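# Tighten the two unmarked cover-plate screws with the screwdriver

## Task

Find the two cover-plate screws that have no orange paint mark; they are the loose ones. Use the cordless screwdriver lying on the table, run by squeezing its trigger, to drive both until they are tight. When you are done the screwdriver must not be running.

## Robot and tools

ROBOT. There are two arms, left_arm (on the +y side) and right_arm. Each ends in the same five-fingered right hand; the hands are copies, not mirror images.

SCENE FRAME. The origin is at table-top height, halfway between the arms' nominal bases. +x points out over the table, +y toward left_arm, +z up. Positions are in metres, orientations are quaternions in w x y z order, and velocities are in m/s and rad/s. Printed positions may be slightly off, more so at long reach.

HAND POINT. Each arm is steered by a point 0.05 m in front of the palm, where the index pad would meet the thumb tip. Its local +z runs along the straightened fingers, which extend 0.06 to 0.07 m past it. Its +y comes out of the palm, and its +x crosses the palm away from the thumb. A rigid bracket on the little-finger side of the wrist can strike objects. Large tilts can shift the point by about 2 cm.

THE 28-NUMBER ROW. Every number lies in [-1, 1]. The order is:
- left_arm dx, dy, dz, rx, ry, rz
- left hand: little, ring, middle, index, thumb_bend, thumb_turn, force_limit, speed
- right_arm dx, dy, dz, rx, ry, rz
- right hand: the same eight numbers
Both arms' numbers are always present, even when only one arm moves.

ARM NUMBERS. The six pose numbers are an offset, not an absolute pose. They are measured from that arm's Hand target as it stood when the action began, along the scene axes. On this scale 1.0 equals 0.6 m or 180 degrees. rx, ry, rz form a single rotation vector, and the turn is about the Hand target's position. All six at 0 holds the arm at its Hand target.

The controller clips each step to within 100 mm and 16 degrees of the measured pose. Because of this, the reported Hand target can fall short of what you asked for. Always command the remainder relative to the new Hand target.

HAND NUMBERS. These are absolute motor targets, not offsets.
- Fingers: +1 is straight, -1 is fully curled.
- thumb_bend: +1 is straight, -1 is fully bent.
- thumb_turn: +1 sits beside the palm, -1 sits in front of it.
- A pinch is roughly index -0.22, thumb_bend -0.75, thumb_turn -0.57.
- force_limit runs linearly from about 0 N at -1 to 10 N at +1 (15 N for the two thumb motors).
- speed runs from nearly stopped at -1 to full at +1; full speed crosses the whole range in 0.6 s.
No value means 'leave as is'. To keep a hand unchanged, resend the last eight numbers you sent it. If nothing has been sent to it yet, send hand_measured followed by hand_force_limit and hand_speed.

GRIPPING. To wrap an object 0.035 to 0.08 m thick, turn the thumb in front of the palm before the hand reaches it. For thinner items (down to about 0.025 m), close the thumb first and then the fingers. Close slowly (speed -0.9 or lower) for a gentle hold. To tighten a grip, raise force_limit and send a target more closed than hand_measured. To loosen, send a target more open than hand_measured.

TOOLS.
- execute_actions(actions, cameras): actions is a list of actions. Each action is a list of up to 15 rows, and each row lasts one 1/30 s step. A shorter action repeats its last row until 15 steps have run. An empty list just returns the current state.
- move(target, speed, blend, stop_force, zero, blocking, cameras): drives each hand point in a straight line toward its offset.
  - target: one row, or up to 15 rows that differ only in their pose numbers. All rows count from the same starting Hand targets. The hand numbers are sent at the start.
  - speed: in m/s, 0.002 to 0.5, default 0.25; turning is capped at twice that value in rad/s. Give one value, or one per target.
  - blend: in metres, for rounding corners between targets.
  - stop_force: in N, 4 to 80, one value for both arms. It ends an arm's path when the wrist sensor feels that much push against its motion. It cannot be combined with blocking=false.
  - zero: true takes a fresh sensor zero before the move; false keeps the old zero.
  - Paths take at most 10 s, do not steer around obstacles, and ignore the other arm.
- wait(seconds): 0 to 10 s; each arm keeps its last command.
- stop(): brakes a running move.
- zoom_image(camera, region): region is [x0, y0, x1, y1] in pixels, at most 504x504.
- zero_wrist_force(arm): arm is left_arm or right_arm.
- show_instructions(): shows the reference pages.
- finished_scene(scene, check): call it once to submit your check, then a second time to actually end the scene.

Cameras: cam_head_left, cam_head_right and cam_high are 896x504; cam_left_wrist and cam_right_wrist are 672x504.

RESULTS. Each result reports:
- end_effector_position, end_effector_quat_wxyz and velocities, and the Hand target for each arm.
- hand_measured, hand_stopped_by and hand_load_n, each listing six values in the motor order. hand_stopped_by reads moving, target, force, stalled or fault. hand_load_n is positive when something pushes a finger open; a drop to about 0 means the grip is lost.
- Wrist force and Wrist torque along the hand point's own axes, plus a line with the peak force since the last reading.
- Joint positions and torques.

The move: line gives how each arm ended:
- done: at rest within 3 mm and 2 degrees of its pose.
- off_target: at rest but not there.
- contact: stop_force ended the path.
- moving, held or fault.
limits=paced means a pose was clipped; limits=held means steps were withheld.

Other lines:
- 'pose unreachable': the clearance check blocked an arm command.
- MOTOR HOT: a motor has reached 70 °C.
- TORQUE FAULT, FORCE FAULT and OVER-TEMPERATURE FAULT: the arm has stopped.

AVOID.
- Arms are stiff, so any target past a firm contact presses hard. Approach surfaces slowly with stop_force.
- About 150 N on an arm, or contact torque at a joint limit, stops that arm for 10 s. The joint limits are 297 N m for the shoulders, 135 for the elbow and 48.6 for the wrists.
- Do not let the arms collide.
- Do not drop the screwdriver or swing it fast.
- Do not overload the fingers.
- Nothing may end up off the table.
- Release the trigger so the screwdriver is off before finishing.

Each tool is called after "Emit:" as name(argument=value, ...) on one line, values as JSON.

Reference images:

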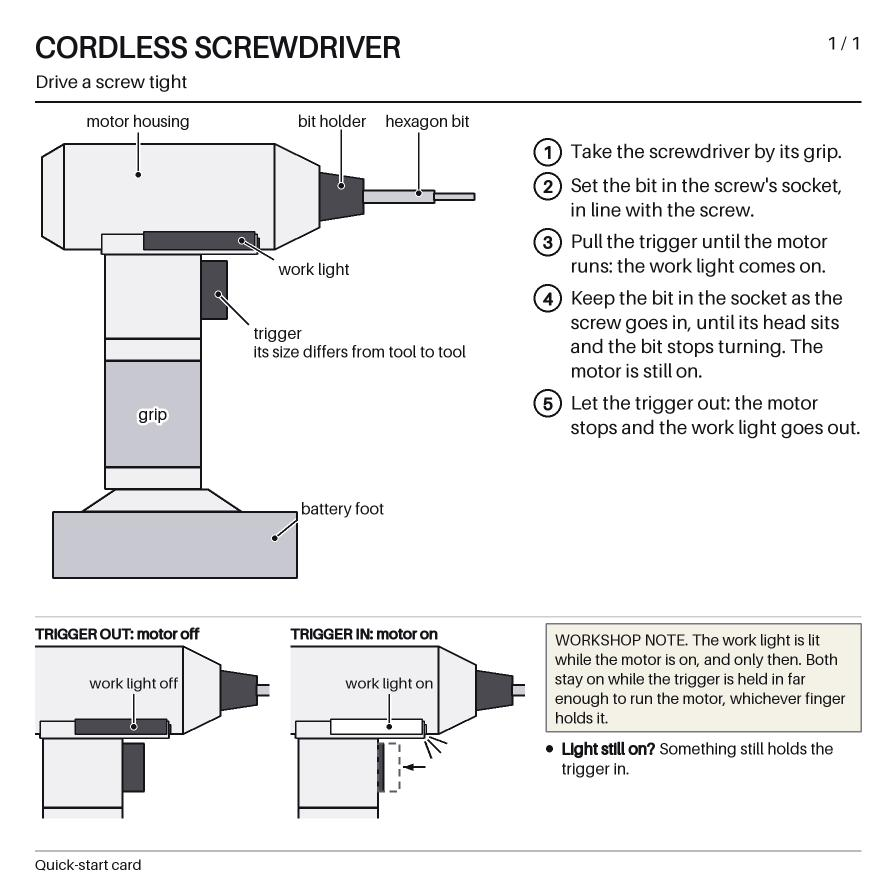

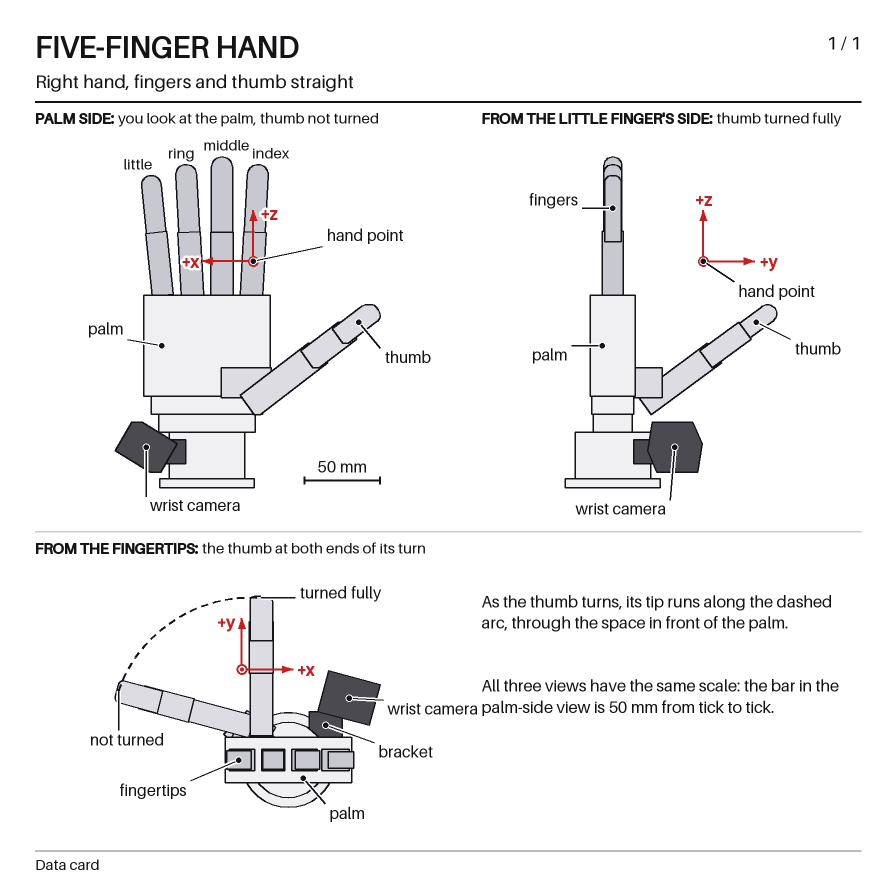

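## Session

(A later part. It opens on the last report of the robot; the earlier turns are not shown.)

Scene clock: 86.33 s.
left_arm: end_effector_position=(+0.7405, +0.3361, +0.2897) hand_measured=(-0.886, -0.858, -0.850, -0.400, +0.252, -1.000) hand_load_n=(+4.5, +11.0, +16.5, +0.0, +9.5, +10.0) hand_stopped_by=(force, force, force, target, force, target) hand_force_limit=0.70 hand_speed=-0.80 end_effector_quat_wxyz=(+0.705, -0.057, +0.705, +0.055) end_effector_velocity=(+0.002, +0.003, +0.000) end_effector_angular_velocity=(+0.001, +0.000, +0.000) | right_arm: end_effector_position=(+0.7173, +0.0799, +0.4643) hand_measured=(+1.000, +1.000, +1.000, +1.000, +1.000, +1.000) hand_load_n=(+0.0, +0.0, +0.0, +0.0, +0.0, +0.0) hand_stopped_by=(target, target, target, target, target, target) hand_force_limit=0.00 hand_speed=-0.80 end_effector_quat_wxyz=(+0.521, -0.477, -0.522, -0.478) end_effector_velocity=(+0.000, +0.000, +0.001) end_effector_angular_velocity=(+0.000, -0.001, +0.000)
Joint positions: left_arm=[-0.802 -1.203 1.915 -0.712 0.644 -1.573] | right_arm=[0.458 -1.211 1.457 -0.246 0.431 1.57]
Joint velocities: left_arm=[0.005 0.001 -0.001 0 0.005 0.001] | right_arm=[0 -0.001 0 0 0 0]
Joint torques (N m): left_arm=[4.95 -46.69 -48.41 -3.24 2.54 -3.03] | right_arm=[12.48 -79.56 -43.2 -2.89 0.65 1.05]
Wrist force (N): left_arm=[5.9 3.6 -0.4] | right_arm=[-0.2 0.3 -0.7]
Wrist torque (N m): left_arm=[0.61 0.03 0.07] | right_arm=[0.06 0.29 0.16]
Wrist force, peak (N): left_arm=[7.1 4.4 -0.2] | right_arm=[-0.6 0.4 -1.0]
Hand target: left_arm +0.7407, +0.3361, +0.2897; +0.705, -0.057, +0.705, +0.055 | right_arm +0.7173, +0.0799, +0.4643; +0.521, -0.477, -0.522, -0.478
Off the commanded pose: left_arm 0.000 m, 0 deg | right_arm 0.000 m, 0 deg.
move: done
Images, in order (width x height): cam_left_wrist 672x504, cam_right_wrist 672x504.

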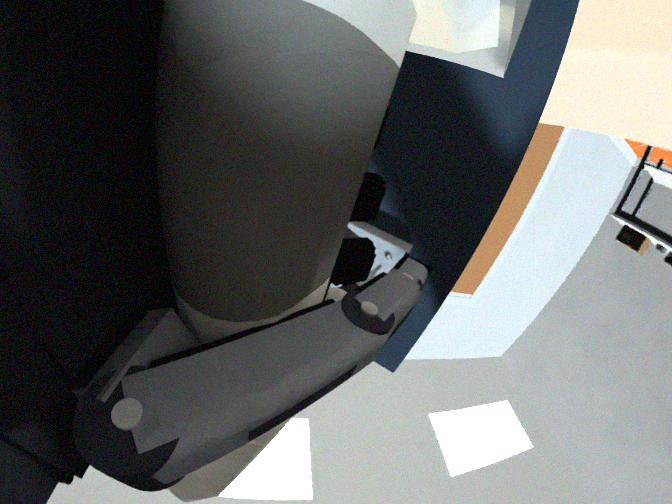

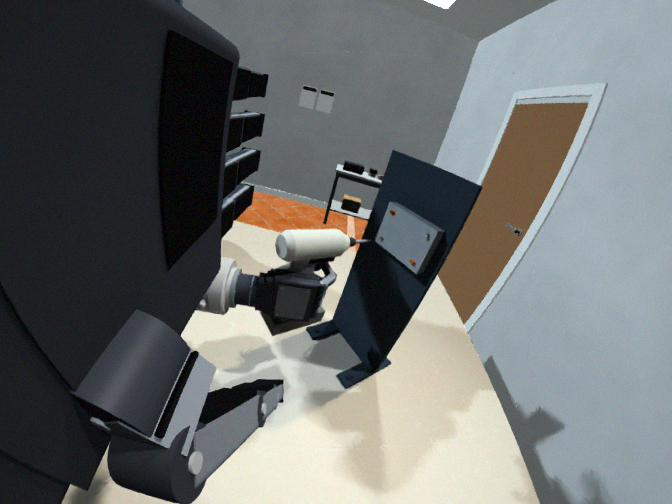

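Emit:
move(target=[0.0862,-0.1103,0.0883,0,0,0,-1,-1,-0.97,-0.4,-1,-1,0.7,-0.8,0,-0.1,0,0,0,0,1,1,1,1,1,1,0,-0.8], speed=0.08)

Emit:
zoom_image(camera="cam_right_wrist", region=[330, 150, 450, 270])

Emit:
zoom_image(camera="cam_left_wrist", region=[330, 220, 430, 295])

Scene clock: 89.43 s.
left_arm: end_effector_position=(+0.7924, +0.2696, +0.3423) hand_measured=(-0.886, -0.858, -0.850, -0.400, +0.252, -1.000) hand_load_n=(+4.0, +11.0, +16.5, +0.0, +9.5, +10.0) hand_stopped_by=(force, force, force, target, force, target) hand_force_limit=0.70 hand_speed=-0.80 end_effector_quat_wxyz=(+0.705, -0.057, +0.705, +0.055) end_effector_velocity=(+0.000, +0.001, +0.000) end_effector_angular_velocity=(-0.004, -0.002, +0.001) | right_arm: end_effector_position=(+0.7173, +0.0199, +0.4643) hand_measured=(+1.000, +1.000, +1.000, +1.000, +1.000, +1.000) hand_load_n=(+0.0, +0.0, +0.0, +0.0, +0.0, +0.0) hand_stopped_by=(target, target, target, target, target, target) hand_force_limit=0.00 hand_speed=-0.80 end_effector_quat_wxyz=(+0.521, -0.477, -0.522, -0.478) end_effector_velocity=(+0.000, +0.000, +0.001) end_effector_angular_velocity=(+0.001, -0.002, -0.001)
Joint positions: left_arm=[-0.818 -1.147 1.716 -0.568 0.628 -1.573] | right_arm=[0.387 -1.274 1.543 -0.27 0.36 1.571]
Joint velocities: left_arm=[0 -0.001 0.001 -0.003 -0.001 -0.002] | right_arm=[0 -0.001 -0.001 -0.001 0.001 0]
Joint torques (N m): left_arm=[8.6 -85.92 -26.3 -6.07 -0.06 -2.79] | right_arm=[14.29 -60.03 -47.61 -1.32 2.32 1.69]
Wrist force (N): left_arm=[6.0 3.5 -0.9] | right_arm=[-0.2 0.3 -0.5]
Wrist torque (N m): left_arm=[0.61 0.04 0.07] | right_arm=[0.05 0.27 0.17]
Wrist force, peak (N): left_arm=[7.0 5.3 -1.0] | right_arm=[0.0 0.8 -1.4]
Hand target: left_arm +0.7924, +0.2697, +0.3425; +0.705, -0.057, +0.705, +0.055 | right_arm +0.7173, +0.0199, +0.4643; +0.521, -0.477, -0.522, -0.478
Off the commanded pose: left_arm 0.000 m, 0 deg | right_arm 0.000 m, 0 deg.
move: done

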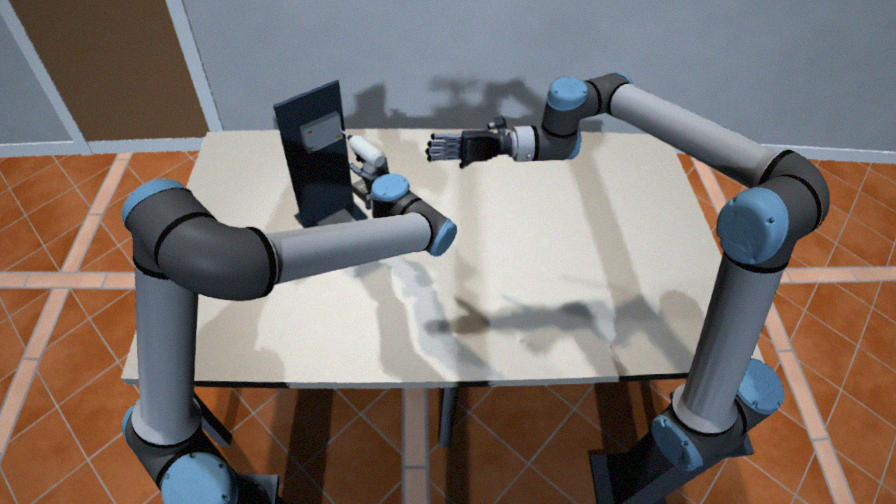

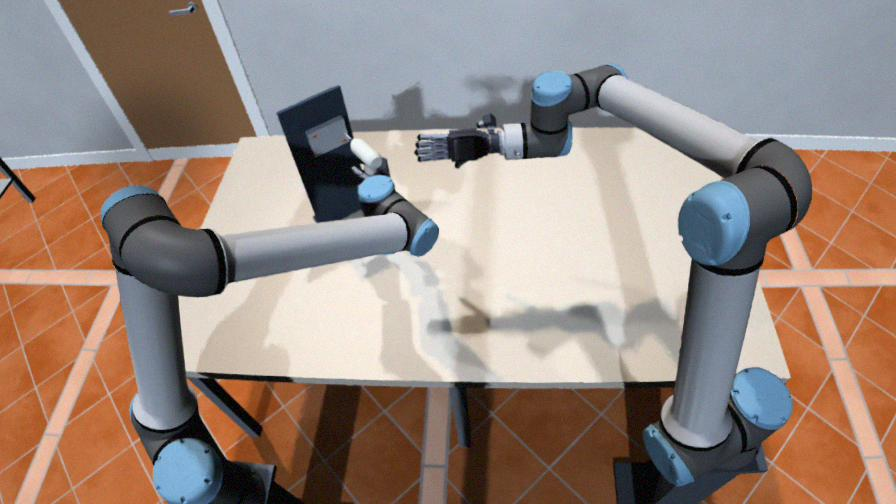

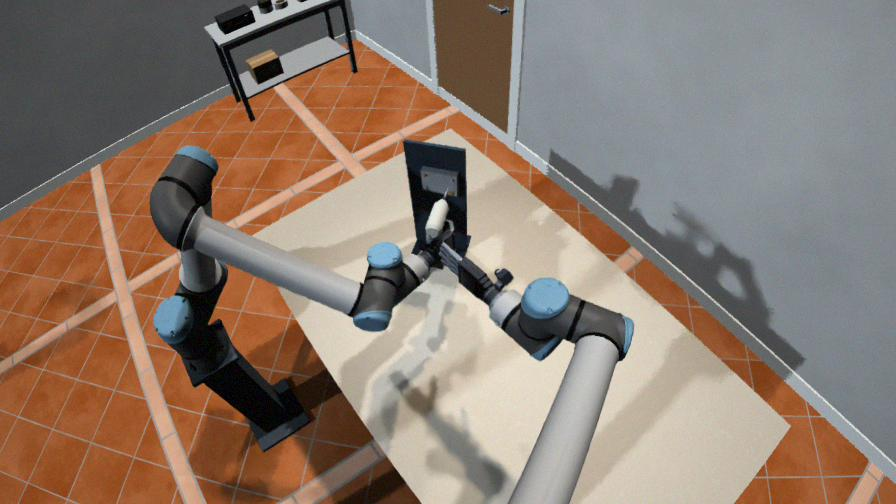

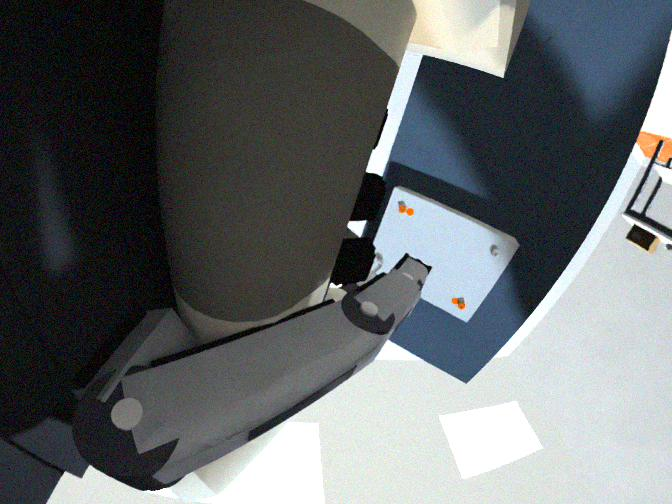

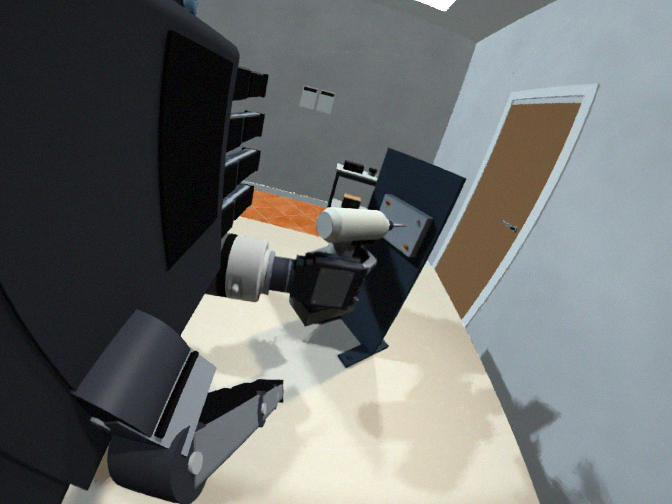

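Scaled by 4.200 from the camera's 672x504 image, which has a finer 960x720 frame.

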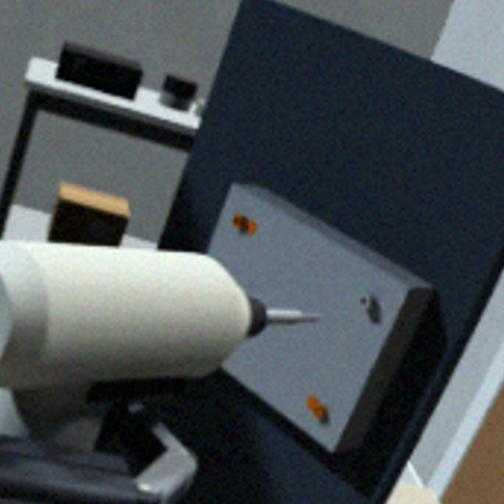

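Scaled by 5.040 from the camera's 672x504 image, which has a finer 960x720 frame.

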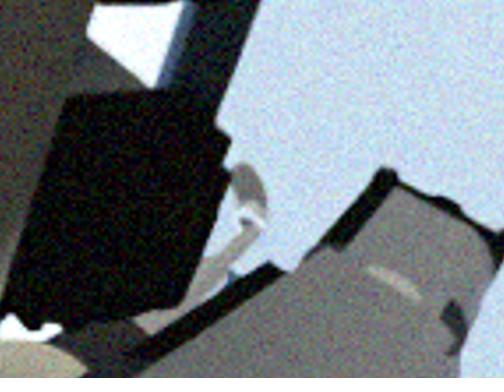

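Emit:
move(target=[0.00616,-0.00788,0.01,0,0,0,-1,-1,-0.97,-0.4,-1,-1,0.7,-0.8,0,0,0,0,0,0,1,1,1,1,1,1,0,-0.8], speed=0.05, cameras=["cam_left_wrist","cam_right_wrist"])

Emit:
zoom_image(camera="cam_right_wrist", region=[380, 195, 440, 255])

Emit:
zoom_image(camera="cam_left_wrist", region=[350, 235, 410, 295])

Scene clock: 90.70 s.
left_arm: end_effector_position=(+0.7962, +0.2649, +0.3486) hand_measured=(-0.886, -0.858, -0.850, -0.400, +0.252, -1.000) hand_load_n=(+4.5, +11.0, +16.5, +0.0, +9.5, +10.0) hand_stopped_by=(force, force, force, target, force, target) hand_force_limit=0.70 hand_speed=-0.80 end_effector_quat_wxyz=(+0.705, -0.057, +0.705, +0.055) end_effector_velocity=(+0.000, +0.000, +0.000) end_effector_angular_velocity=(-0.001, +0.000, +0.000) | right_arm: end_effector_position=(+0.7173, +0.0199, +0.4643) hand_measured=(+1.000, +1.000, +1.000, +1.000, +1.000, +1.000) hand_load_n=(+0.0, +0.0, +0.5, +0.0, +0.0, +0.0) hand_stopped_by=(target, target, target, target, target, target) hand_force_limit=0.00 hand_speed=-0.80 end_effector_quat_wxyz=(+0.521, -0.477, -0.522, -0.478) end_effector_velocity=(+0.000, +0.000, +0.000) end_effector_angular_velocity=(+0.000, +0.000, +0.000)
Joint positions: left_arm=[-0.819 -1.144 1.699 -0.554 0.627 -1.573] | right_arm=[0.387 -1.274 1.543 -0.27 0.36 1.571]
Joint velocities: left_arm=[-0.001 0 0 0 0 -0.001] | right_arm=[0 0 0 0.001 0 -0.001]
Joint torques (N m): left_arm=[-11.99 -58.15 -31.01 -3.35 -2.24 -1.29] | right_arm=[14.27 -60.49 -45.52 1.25 2.16 -0.37]
Wrist force (N): left_arm=[6.2 3.0 -0.4] | right_arm=[0.3 0.5 -0.9]
Wrist torque (N m): left_arm=[0.50 -0.01 0.07] | right_arm=[0.10 0.21 0.20]
Wrist force, peak (N): left_arm=[6.4 3.7 -0.7] | right_arm=[0.0 0.9 -0.9]
Hand target: left_arm +0.7961, +0.2650, +0.3485; +0.705, -0.057, +0.705, +0.055 | right_arm +0.7173, +0.0199, +0.4643; +0.521, -0.477, -0.522, -0.478
Off the commanded pose: left_arm 0.000 m, 0 deg | right_arm 0.000 m, 0 deg.
move: done
Images, in order (width x height): cam_left_wrist 672x504, cam_right_wrist 672x504.

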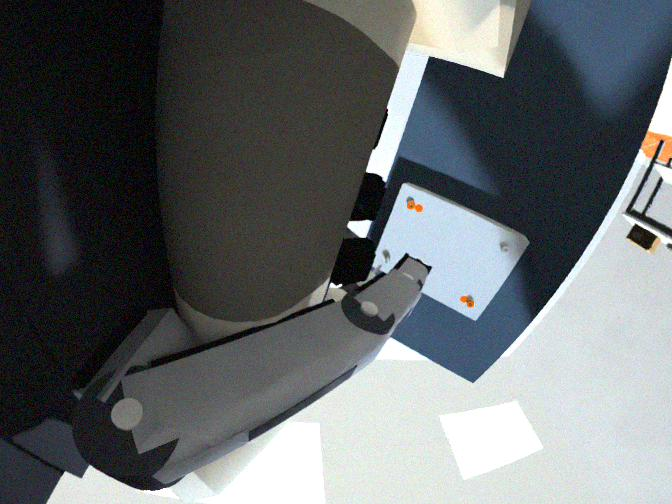

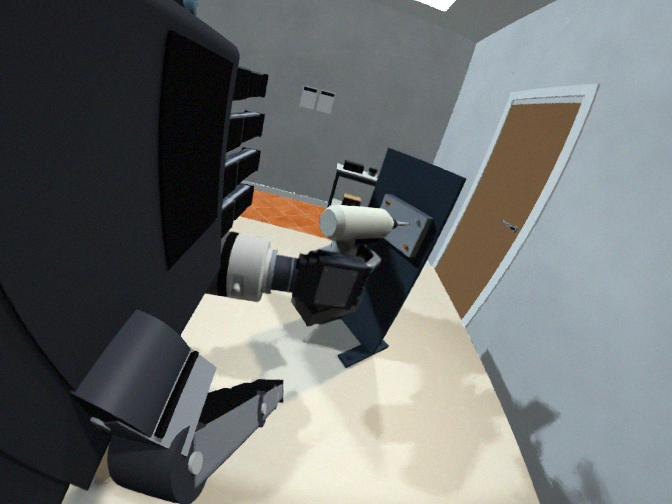

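Scaled by 8.400 from the camera's 672x504 image, which has a finer 960x720 frame.

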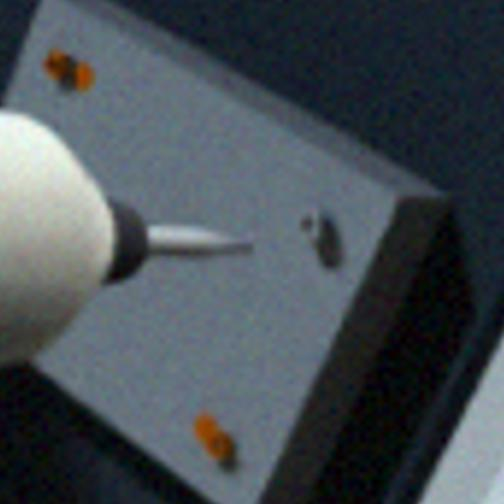

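Scaled by 8.400 from the camera's 672x504 image, which has a finer 960x720 frame.

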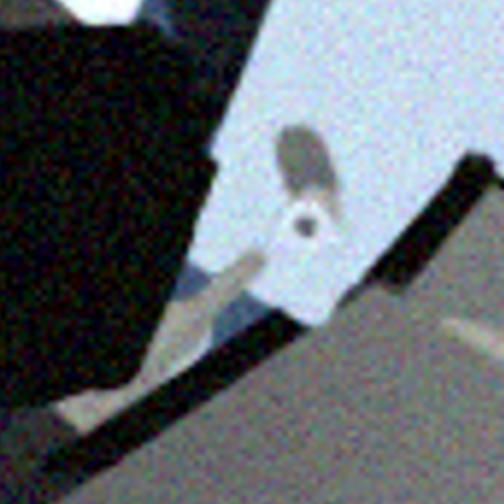

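Emit:
move(target=[0.0192,0.01574,0.0043,0,0,0,-1,-1,-0.97,-0.4,-1,-1,0.7,-0.8,0,0,0,0,0,0,1,1,1,1,1,1,0,-0.8], speed=0.04, cameras=["cam_left_wrist","cam_right_wrist"])

Emit:
zoom_image(camera="cam_right_wrist", region=[380, 195, 440, 255])

Emit:
zoom_image(camera="cam_left_wrist", region=[350, 235, 410, 295])

Scene clock: 91.83 s.
left_arm: end_effector_position=(+0.8078, +0.2745, +0.3511) hand_measured=(-0.886, -0.858, -0.850, -0.400, +0.252, -1.000) hand_load_n=(+4.0, +11.0, +16.5, +0.0, +9.5, +10.0) hand_stopped_by=(force, force, force, target, force, target) hand_force_limit=0.70 hand_speed=-0.80 end_effector_quat_wxyz=(+0.705, -0.057, +0.705, +0.055) end_effector_velocity=(-0.001, -0.002, +0.000) end_effector_angular_velocity=(+0.001, +0.000, +0.000) | right_arm: end_effector_position=(+0.7173, +0.0199, +0.4643) hand_measured=(+1.000, +1.000, +1.000, +1.000, +1.000, +1.000) hand_load_n=(+0.0, +0.0, +0.0, +0.0, +0.0, +0.0) hand_stopped_by=(target, target, target, target, target, target) hand_force_limit=0.00 hand_speed=-0.80 end_effector_quat_wxyz=(+0.521, -0.477, -0.522, -0.478) end_effector_velocity=(+0.000, +0.000, +0.001) end_effector_angular_velocity=(+0.001, -0.002, +0.000)
Joint positions: left_arm=[-0.799 -1.139 1.686 -0.546 0.648 -1.573] | right_arm=[0.387 -1.274 1.543 -0.27 0.36 1.571]
Joint velocities: left_arm=[-0.003 0 0 0 -0.002 0.001] | right_arm=[0 -0.001 0 0 0 0]
Joint torques (N m): left_arm=[-9.56 -72.52 -36.15 -1.97 -2.28 2.95] | right_arm=[13.9 -60.84 -43.85 0.87 2.1 -0.59]
Wrist force (N): left_arm=[5.9 3.3 -0.3] | right_arm=[0.1 0.4 -0.5]
Wrist torque (N m): left_arm=[0.56 0.04 0.06] | right_arm=[0.06 0.22 0.19]
Wrist force, peak (N): left_arm=[6.2 4.0 -0.6] | right_arm=[-0.1 0.6 -1.3]
Hand target: left_arm +0.8076, +0.2744, +0.3510; +0.705, -0.057, +0.705, +0.055 | right_arm +0.7173, +0.0199, +0.4643; +0.521, -0.477, -0.522, -0.478
Off the commanded pose: left_arm 0.000 m, 0 deg | right_arm 0.000 m, 0 deg.
move: done
Images, in order (width x height): cam_left_wrist 672x504, cam_right_wrist 672x504.

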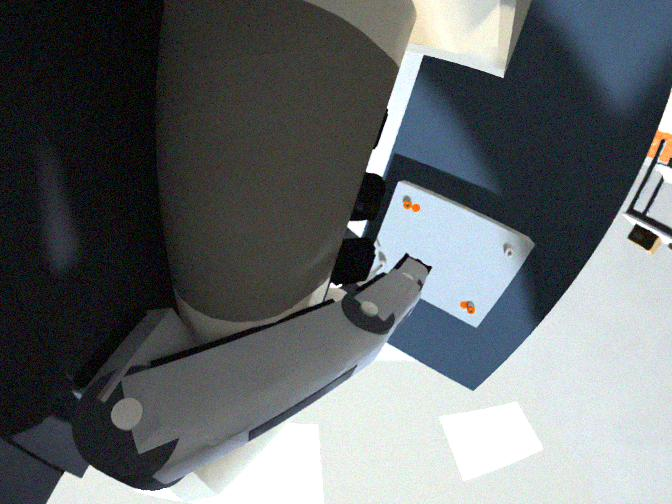

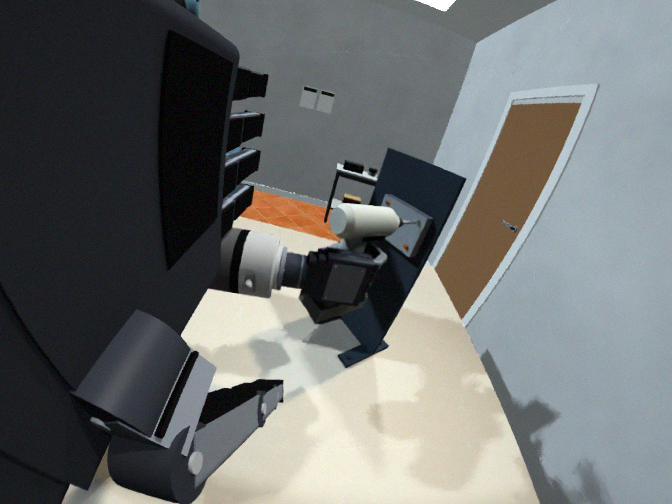

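Scaled by 8.400 from the camera's 672x504 image, which has a finer 960x720 frame.

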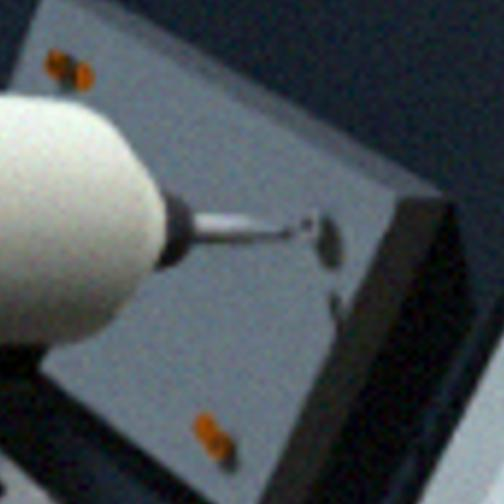

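Scaled by 8.400 from the camera's 672x504 image, which has a finer 960x720 frame.

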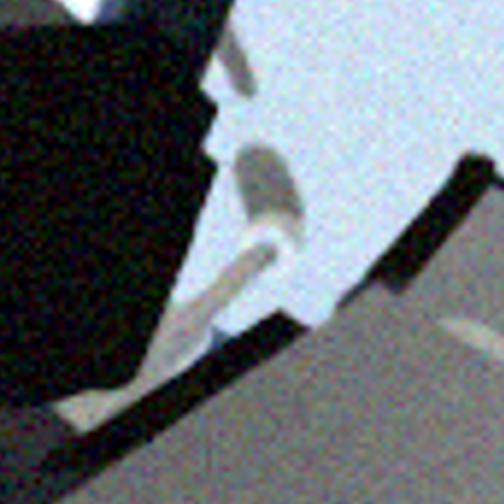

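Emit:
move(target=[0.00788,0.00616,0.003,0,0,0,-1,-1,-0.97,-0.4,-1,-1,0.7,-0.8,0,0,0,0,0,0,1,1,1,1,1,1,0,-0.8], speed=0.03, cameras=["cam_left_wrist","cam_right_wrist"])

Emit:
zoom_image(camera="cam_right_wrist", region=[390, 200, 440, 250])

Emit:
zoom_image(camera="cam_left_wrist", region=[350, 235, 410, 295])

Scene clock: 92.93 s.
left_arm: end_effector_position=(+0.8125, +0.2782, +0.3529) hand_measured=(-0.886, -0.858, -0.850, -0.400, +0.252, -1.000) hand_load_n=(+4.5, +11.0, +16.5, +0.0, +9.5, +10.0) hand_stopped_by=(force, force, force, target, force, target) hand_force_limit=0.70 hand_speed=-0.80 end_effector_quat_wxyz=(+0.705, -0.057, +0.705, +0.055) end_effector_velocity=(+0.000, +0.000, +0.000) end_effector_angular_velocity=(+0.001, +0.001, +0.000) | right_arm: end_effector_position=(+0.7173, +0.0199, +0.4643) hand_measured=(+1.000, +1.000, +1.000, +1.000, +1.000, +1.000) hand_load_n=(+0.0, +0.0, +0.0, +0.0, +0.0, +0.0) hand_stopped_by=(target, target, target, target, target, target) hand_force_limit=0.00 hand_speed=-0.80 end_effector_quat_wxyz=(+0.521, -0.477, -0.522, -0.478) end_effector_velocity=(+0.000, +0.000, +0.000) end_effector_angular_velocity=(+0.000, +0.001, +0.000)
Joint positions: left_arm=[-0.791 -1.138 1.68 -0.542 0.656 -1.573] | right_arm=[0.387 -1.274 1.543 -0.27 0.36 1.571]
Joint velocities: left_arm=[0 0 0 0.001 0 0] | right_arm=[0 0 0 0.001 0 0]
Joint torques (N m): left_arm=[-8.44 -58.05 -47.29 0.14 -0.42 3.08] | right_arm=[13.45 -60.78 -42.47 0.49 2.05 -0.66]
Wrist force (N): left_arm=[6.1 3.2 -0.8] | right_arm=[-0.2 0.3 -0.7]
Wrist torque (N m): left_arm=[0.57 0.01 0.06] | right_arm=[0.05 0.28 0.16]
Wrist force, peak (N): left_arm=[6.5 3.5 -0.2] | right_arm=[-0.2 0.7 -1.0]
Hand target: left_arm +0.8124, +0.2781, +0.3528; +0.705, -0.057, +0.705, +0.055 | right_arm +0.7173, +0.0199, +0.4643; +0.521, -0.477, -0.522, -0.478
Off the commanded pose: left_arm 0.000 m, 0 deg | right_arm 0.000 m, 0 deg.
move: done
Images, in order (width x height): cam_left_wrist 672x504, cam_right_wrist 672x504.

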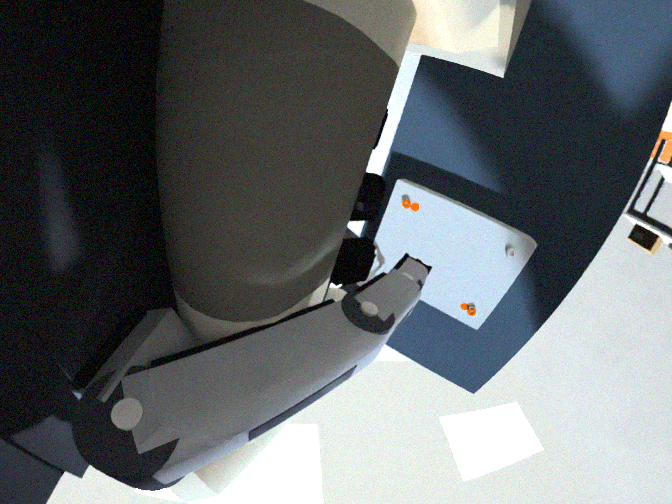

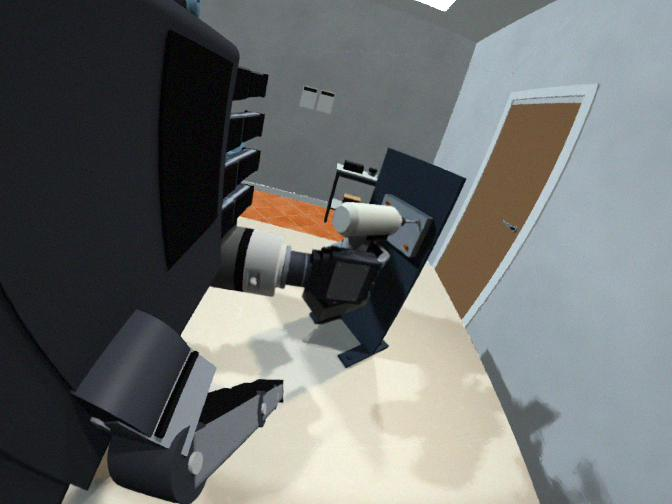

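Scaled by 10.080 from the camera's 672x504 image, which has a finer 960x720 frame.

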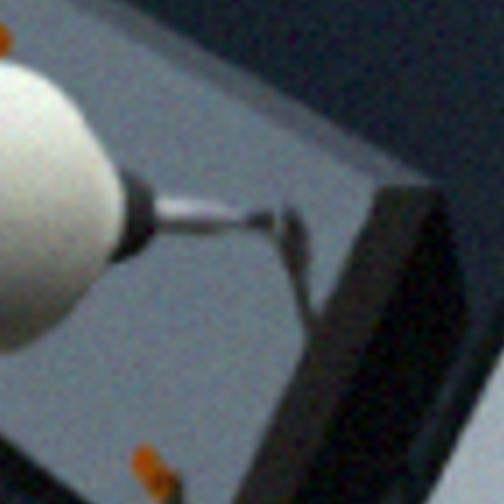

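Scaled by 8.400 from the camera's 672x504 image, which has a finer 960x720 frame.

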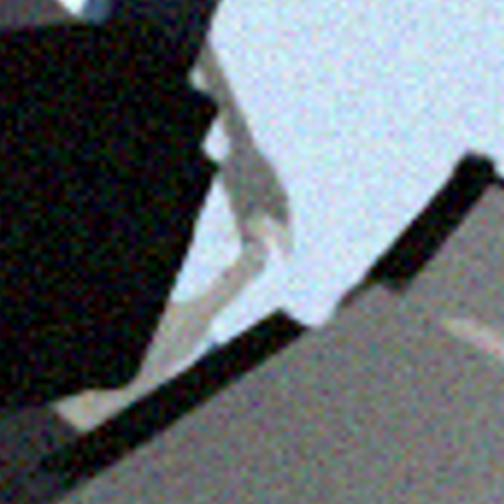

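Emit:
move(target=[0.0105,0.00821,0.0003,0,0,0,-1,-1,-0.97,-0.4,-1,-1,0.7,-0.8,0,0,0,0,0,0,1,1,1,1,1,1,0,-0.8], speed=0.006, stop_force=6, cameras=["cam_left_wrist","cam_right_wrist"])

Emit:
zoom_image(camera="cam_right_wrist", region=[390, 200, 440, 250])

Emit:
zoom_image(camera="cam_left_wrist", region=[350, 235, 410, 295])

Scene clock: 95.67 s.
left_arm: end_effector_position=(+0.8131, +0.2788, +0.3528) hand_measured=(-0.886, -0.858, -0.850, -0.400, +0.252, -1.000) hand_load_n=(+5.0, +11.0, +16.5, +0.0, +10.0, +10.0) hand_stopped_by=(force, force, force, target, force, target) hand_force_limit=0.70 hand_speed=-0.80 end_effector_quat_wxyz=(+0.705, -0.057, +0.705, +0.055) end_effector_velocity=(+0.000, +0.000, +0.000) end_effector_angular_velocity=(+0.000, +0.000, -0.001) | right_arm: end_effector_position=(+0.7173, +0.0199, +0.4643) hand_measured=(+1.000, +1.000, +1.000, +1.000, +1.000, +1.000) hand_load_n=(+0.0, +0.0, +0.0, +0.0, +0.0, +0.0) hand_stopped_by=(target, target, target, target, target, target) hand_force_limit=0.00 hand_speed=-0.80 end_effector_quat_wxyz=(+0.521, -0.477, -0.522, -0.478) end_effector_velocity=(+0.000, +0.000, -0.001) end_effector_angular_velocity=(-0.001, +0.002, +0.000)
Joint positions: left_arm=[-0.79 -1.137 1.679 -0.542 0.657 -1.573] | right_arm=[0.387 -1.274 1.543 -0.27 0.36 1.571]
Joint velocities: left_arm=[0 0 0 -0.001 0 0.001] | right_arm=[0 0.001 0 0.001 0 0]
Joint torques (N m): left_arm=[-12.81 -89.74 -30.71 -4.27 -1.9 1.65] | right_arm=[12.45 -60.67 -38.86 -0.07 1.88 -0.46]
Wrist force (N): left_arm=[5.7 2.4 -2.3] | right_arm=[0.0 0.2 -0.8]
Wrist torque (N m): left_arm=[0.59 -0.08 0.14] | right_arm=[0.06 0.24 0.18]
Wrist force, peak (N): left_arm=[7.6 -1.5 -10.0] | right_arm=[-0.3 0.9 -1.0]
Hand target: left_arm +0.8131, +0.2788, +0.3528; +0.705, -0.057, +0.705, +0.055 | right_arm +0.7173, +0.0199, +0.4643; +0.521, -0.477, -0.522, -0.478
Off the commanded pose: left_arm 0.007 m, 0 deg | right_arm 0.000 m, 0 deg.
move: contact (left_arm)
Images, in order (width x height): cam_left_wrist 672x504, cam_right_wrist 672x504.

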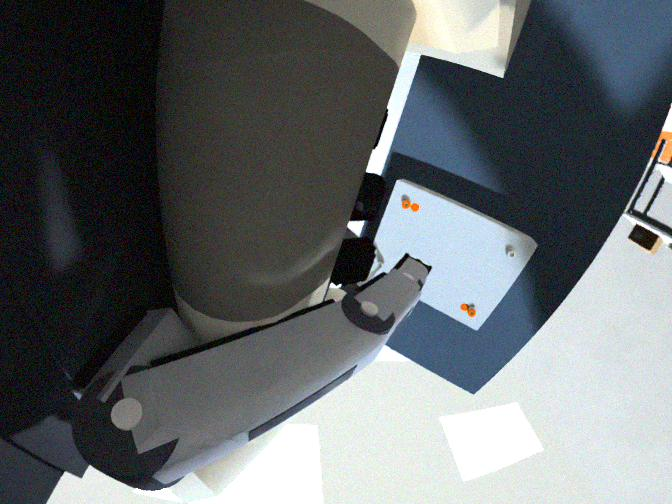

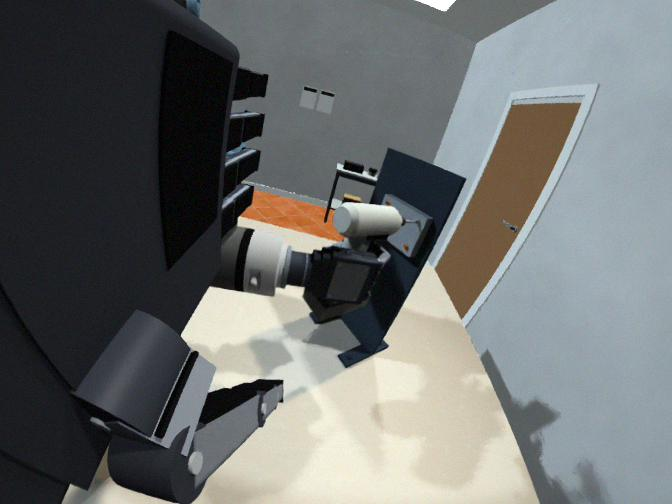

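Scaled by 10.080 from the camera's 672x504 image, which has a finer 960x720 frame.

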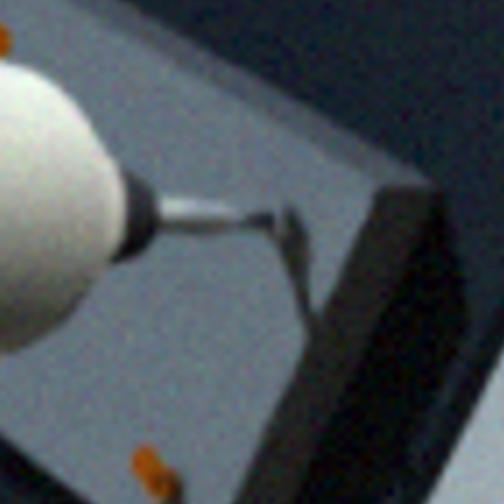

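Scaled by 8.400 from the camera's 672x504 image, which has a finer 960x720 frame.

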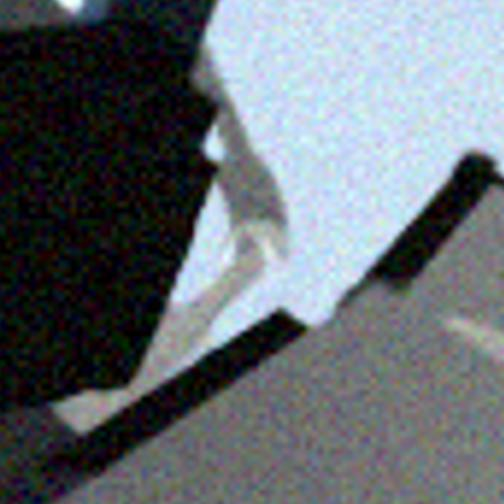

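Emit:
move(target=[0.0008,0.0006,0,0,0,0,-1,-1,-0.97,-1,-1,-1,0.9,-0.6,0,0,0,0,0,0,1,1,1,1,1,1,0,-0.8], speed=0.005, cameras=["cam_left_wrist","cam_right_wrist"])

Emit:
zoom_image(camera="cam_right_wrist", region=[390, 200, 440, 250])

Emit:
zoom_image(camera="cam_left_wrist", region=[350, 235, 410, 295])

Scene clock: 96.70 s.
left_arm: end_effector_position=(+0.8136, +0.2791, +0.3528) hand_measured=(-0.886, -0.858, -0.850, -0.750, +0.252, -1.000) hand_load_n=(+5.5, +11.0, +15.5, +9.5, +10.0, +9.0) hand_stopped_by=(force, force, force, force, force, target) hand_force_limit=0.90 hand_speed=-0.60 end_effector_quat_wxyz=(+0.705, -0.057, +0.705, +0.055) end_effector_velocity=(+0.000, +0.001, +0.000) end_effector_angular_velocity=(-0.002, +0.000, +0.001) | right_arm: end_effector_position=(+0.7173, +0.0199, +0.4643) hand_measured=(+1.000, +1.000, +1.000, +1.000, +1.000, +1.000) hand_load_n=(+0.0, +0.0, +0.0, +0.0, +0.0, +0.0) hand_stopped_by=(target, target, target, target, target, target) hand_force_limit=0.00 hand_speed=-0.80 end_effector_quat_wxyz=(+0.521, -0.477, -0.522, -0.478) end_effector_velocity=(+0.000, +0.000, +0.000) end_effector_angular_velocity=(+0.000, -0.001, +0.000)
Joint positions: left_arm=[-0.789 -1.137 1.679 -0.542 0.658 -1.573] | right_arm=[0.387 -1.274 1.543 -0.27 0.36 1.571]
Joint velocities: left_arm=[0 0 0 0.001 0 -0.002] | right_arm=[0 0 0 -0.001 0 0]
Joint torques (N m): left_arm=[13.74 -55.86 -53.77 1.43 -0.61 1.27] | right_arm=[12.56 -60.91 -38.31 -0.3 1.82 -0.48]
Wrist force (N): left_arm=[5.5 -2.1 -4.8] | right_arm=[-0.3 0.6 -0.5]
Wrist torque (N m): left_arm=[0.90 -0.23 0.36] | right_arm=[0.10 0.29 0.17]
Wrist force, peak (N): left_arm=[7.9 -3.5 -10.7] | right_arm=[-0.1 0.5 -1.1]
Hand target: left_arm +0.8136, +0.2791, +0.3528; +0.705, -0.057, +0.705, +0.055 | right_arm +0.7173, +0.0199, +0.4643; +0.521, -0.477, -0.522, -0.478
Off the commanded pose: left_arm 0.000 m, 0 deg | right_arm 0.000 m, 0 deg.
move: done
Images, in order (width x height): cam_left_wrist 672x504, cam_right_wrist 672x504.

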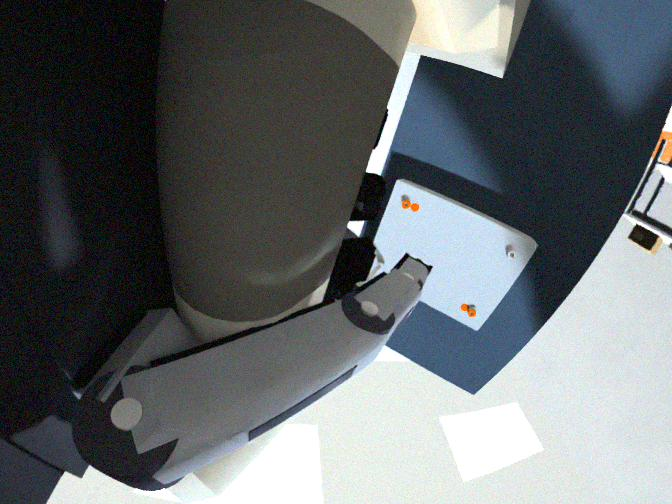

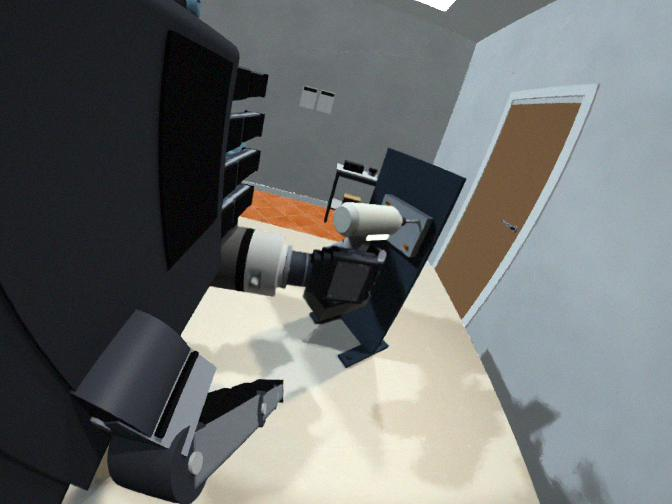

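Scaled by 10.080 from the camera's 672x504 image, which has a finer 960x720 frame.

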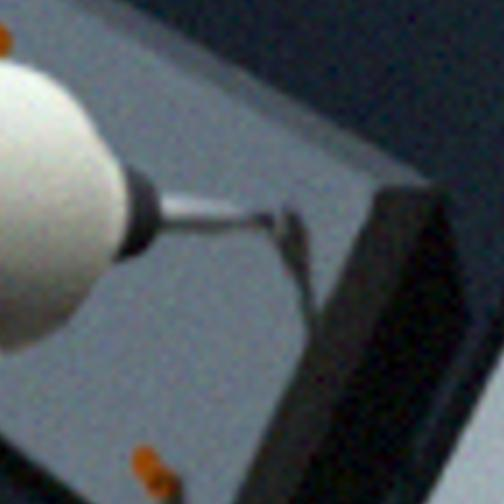

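Scaled by 8.400 from the camera's 672x504 image, which has a finer 960x720 frame.

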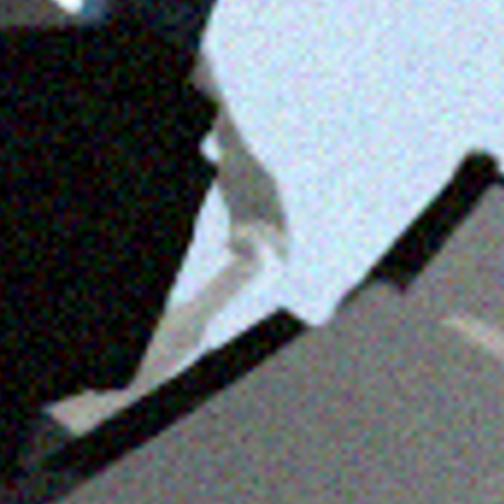

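Emit:
move(target=[0.0013,0.001,0,0,0,0,-1,-1,-0.97,-1,-1,-1,0.9,-0.6,0,0,0,0,0,0,1,1,1,1,1,1,0,-0.8], speed=0.005, cameras=["cam_left_wrist","cam_right_wrist"])

Emit:
zoom_image(camera="cam_right_wrist", region=[390, 200, 440, 250])

Emit:
zoom_image(camera="cam_left_wrist", region=[350, 235, 410, 295])

Scene clock: 97.53 s.
left_arm: end_effector_position=(+0.8144, +0.2798, +0.3528) hand_measured=(-0.886, -0.858, -0.850, -0.750, +0.252, -1.000) hand_load_n=(+5.5, +11.0, +15.0, +9.5, +10.5, +8.5) hand_stopped_by=(force, force, force, force, force, target) hand_force_limit=0.90 hand_speed=-0.60 end_effector_quat_wxyz=(+0.705, -0.057, +0.705, +0.055) end_effector_velocity=(+0.000, +0.001, +0.000) end_effector_angular_velocity=(-0.002, -0.001, +0.001) | right_arm: end_effector_position=(+0.7173, +0.0199, +0.4643) hand_measured=(+1.000, +1.000, +1.000, +1.000, +1.000, +1.000) hand_load_n=(+0.0, +0.0, +0.0, +0.0, +0.0, +0.0) hand_stopped_by=(target, target, target, target, target, target) hand_force_limit=0.00 hand_speed=-0.80 end_effector_quat_wxyz=(+0.521, -0.477, -0.522, -0.478) end_effector_velocity=(+0.000, +0.000, +0.001) end_effector_angular_velocity=(+0.000, -0.001, +0.000)
Joint positions: left_arm=[-0.788 -1.136 1.678 -0.541 0.659 -1.573] | right_arm=[0.387 -1.274 1.543 -0.27 0.36 1.571]
Joint velocities: left_arm=[0.001 0 0 0 0 -0.002] | right_arm=[0 -0.001 0 0 0 0]
Joint torques (N m): left_arm=[10.49 -55.2 -53.28 1.07 0.54 1.93] | right_arm=[13.01 -61.43 -37.06 -0.53 1.78 -0.49]
Wrist force (N): left_arm=[5.6 -0.9 -3.5] | right_arm=[0.1 0.5 -0.7]
Wrist torque (N m): left_arm=[0.88 -0.21 0.33] | right_arm=[0.09 0.23 0.19]
Wrist force, peak (N): left_arm=[6.3 -3.7 -8.4] | right_arm=[-0.4 0.6 -1.1]
Hand target: left_arm +0.8144, +0.2797, +0.3528; +0.705, -0.057, +0.705, +0.055 | right_arm +0.7173, +0.0199, +0.4643; +0.521, -0.477, -0.522, -0.478
Off the commanded pose: left_arm 0.000 m, 0 deg | right_arm 0.000 m, 0 deg.
move: done
Images, in order (width x height): cam_left_wrist 672x504, cam_right_wrist 672x504.

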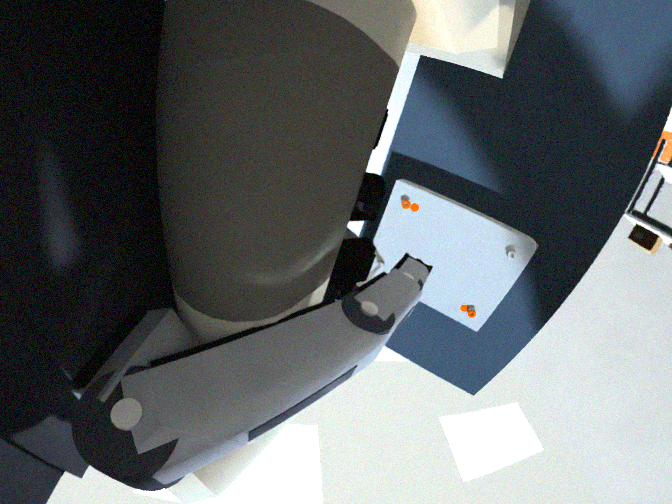

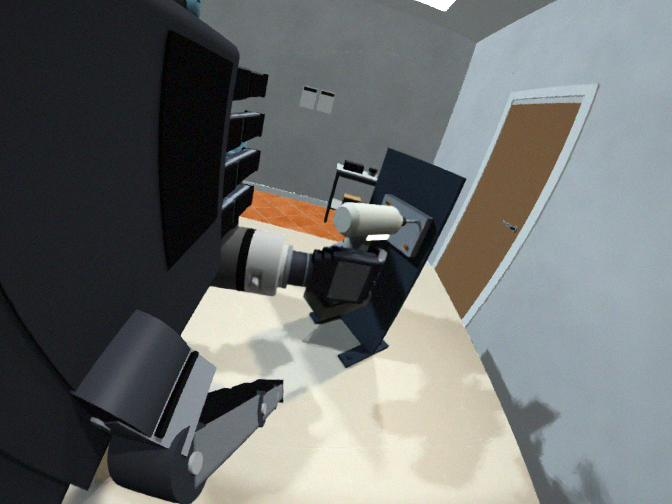

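Scaled by 10.080 from the camera's 672x504 image, which has a finer 960x720 frame.

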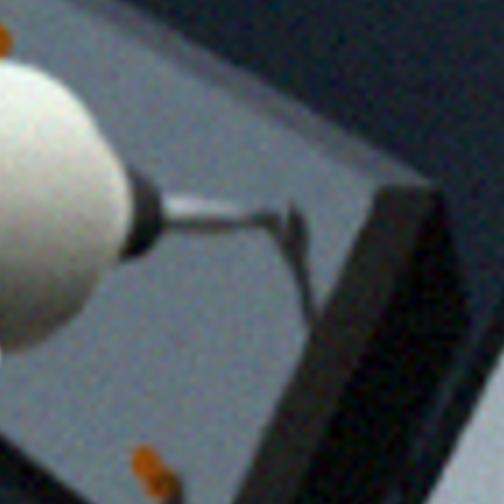

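Scaled by 8.400 from the camera's 672x504 image, which has a finer 960x720 frame.

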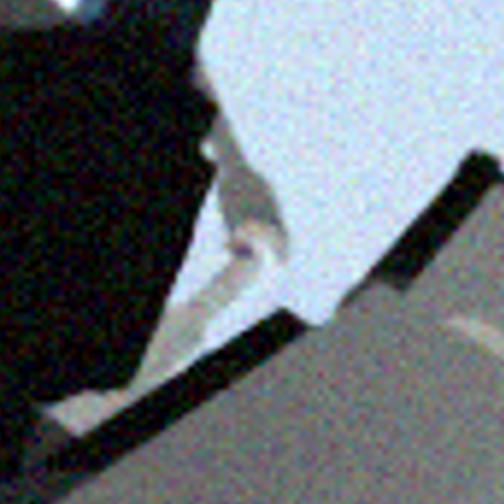

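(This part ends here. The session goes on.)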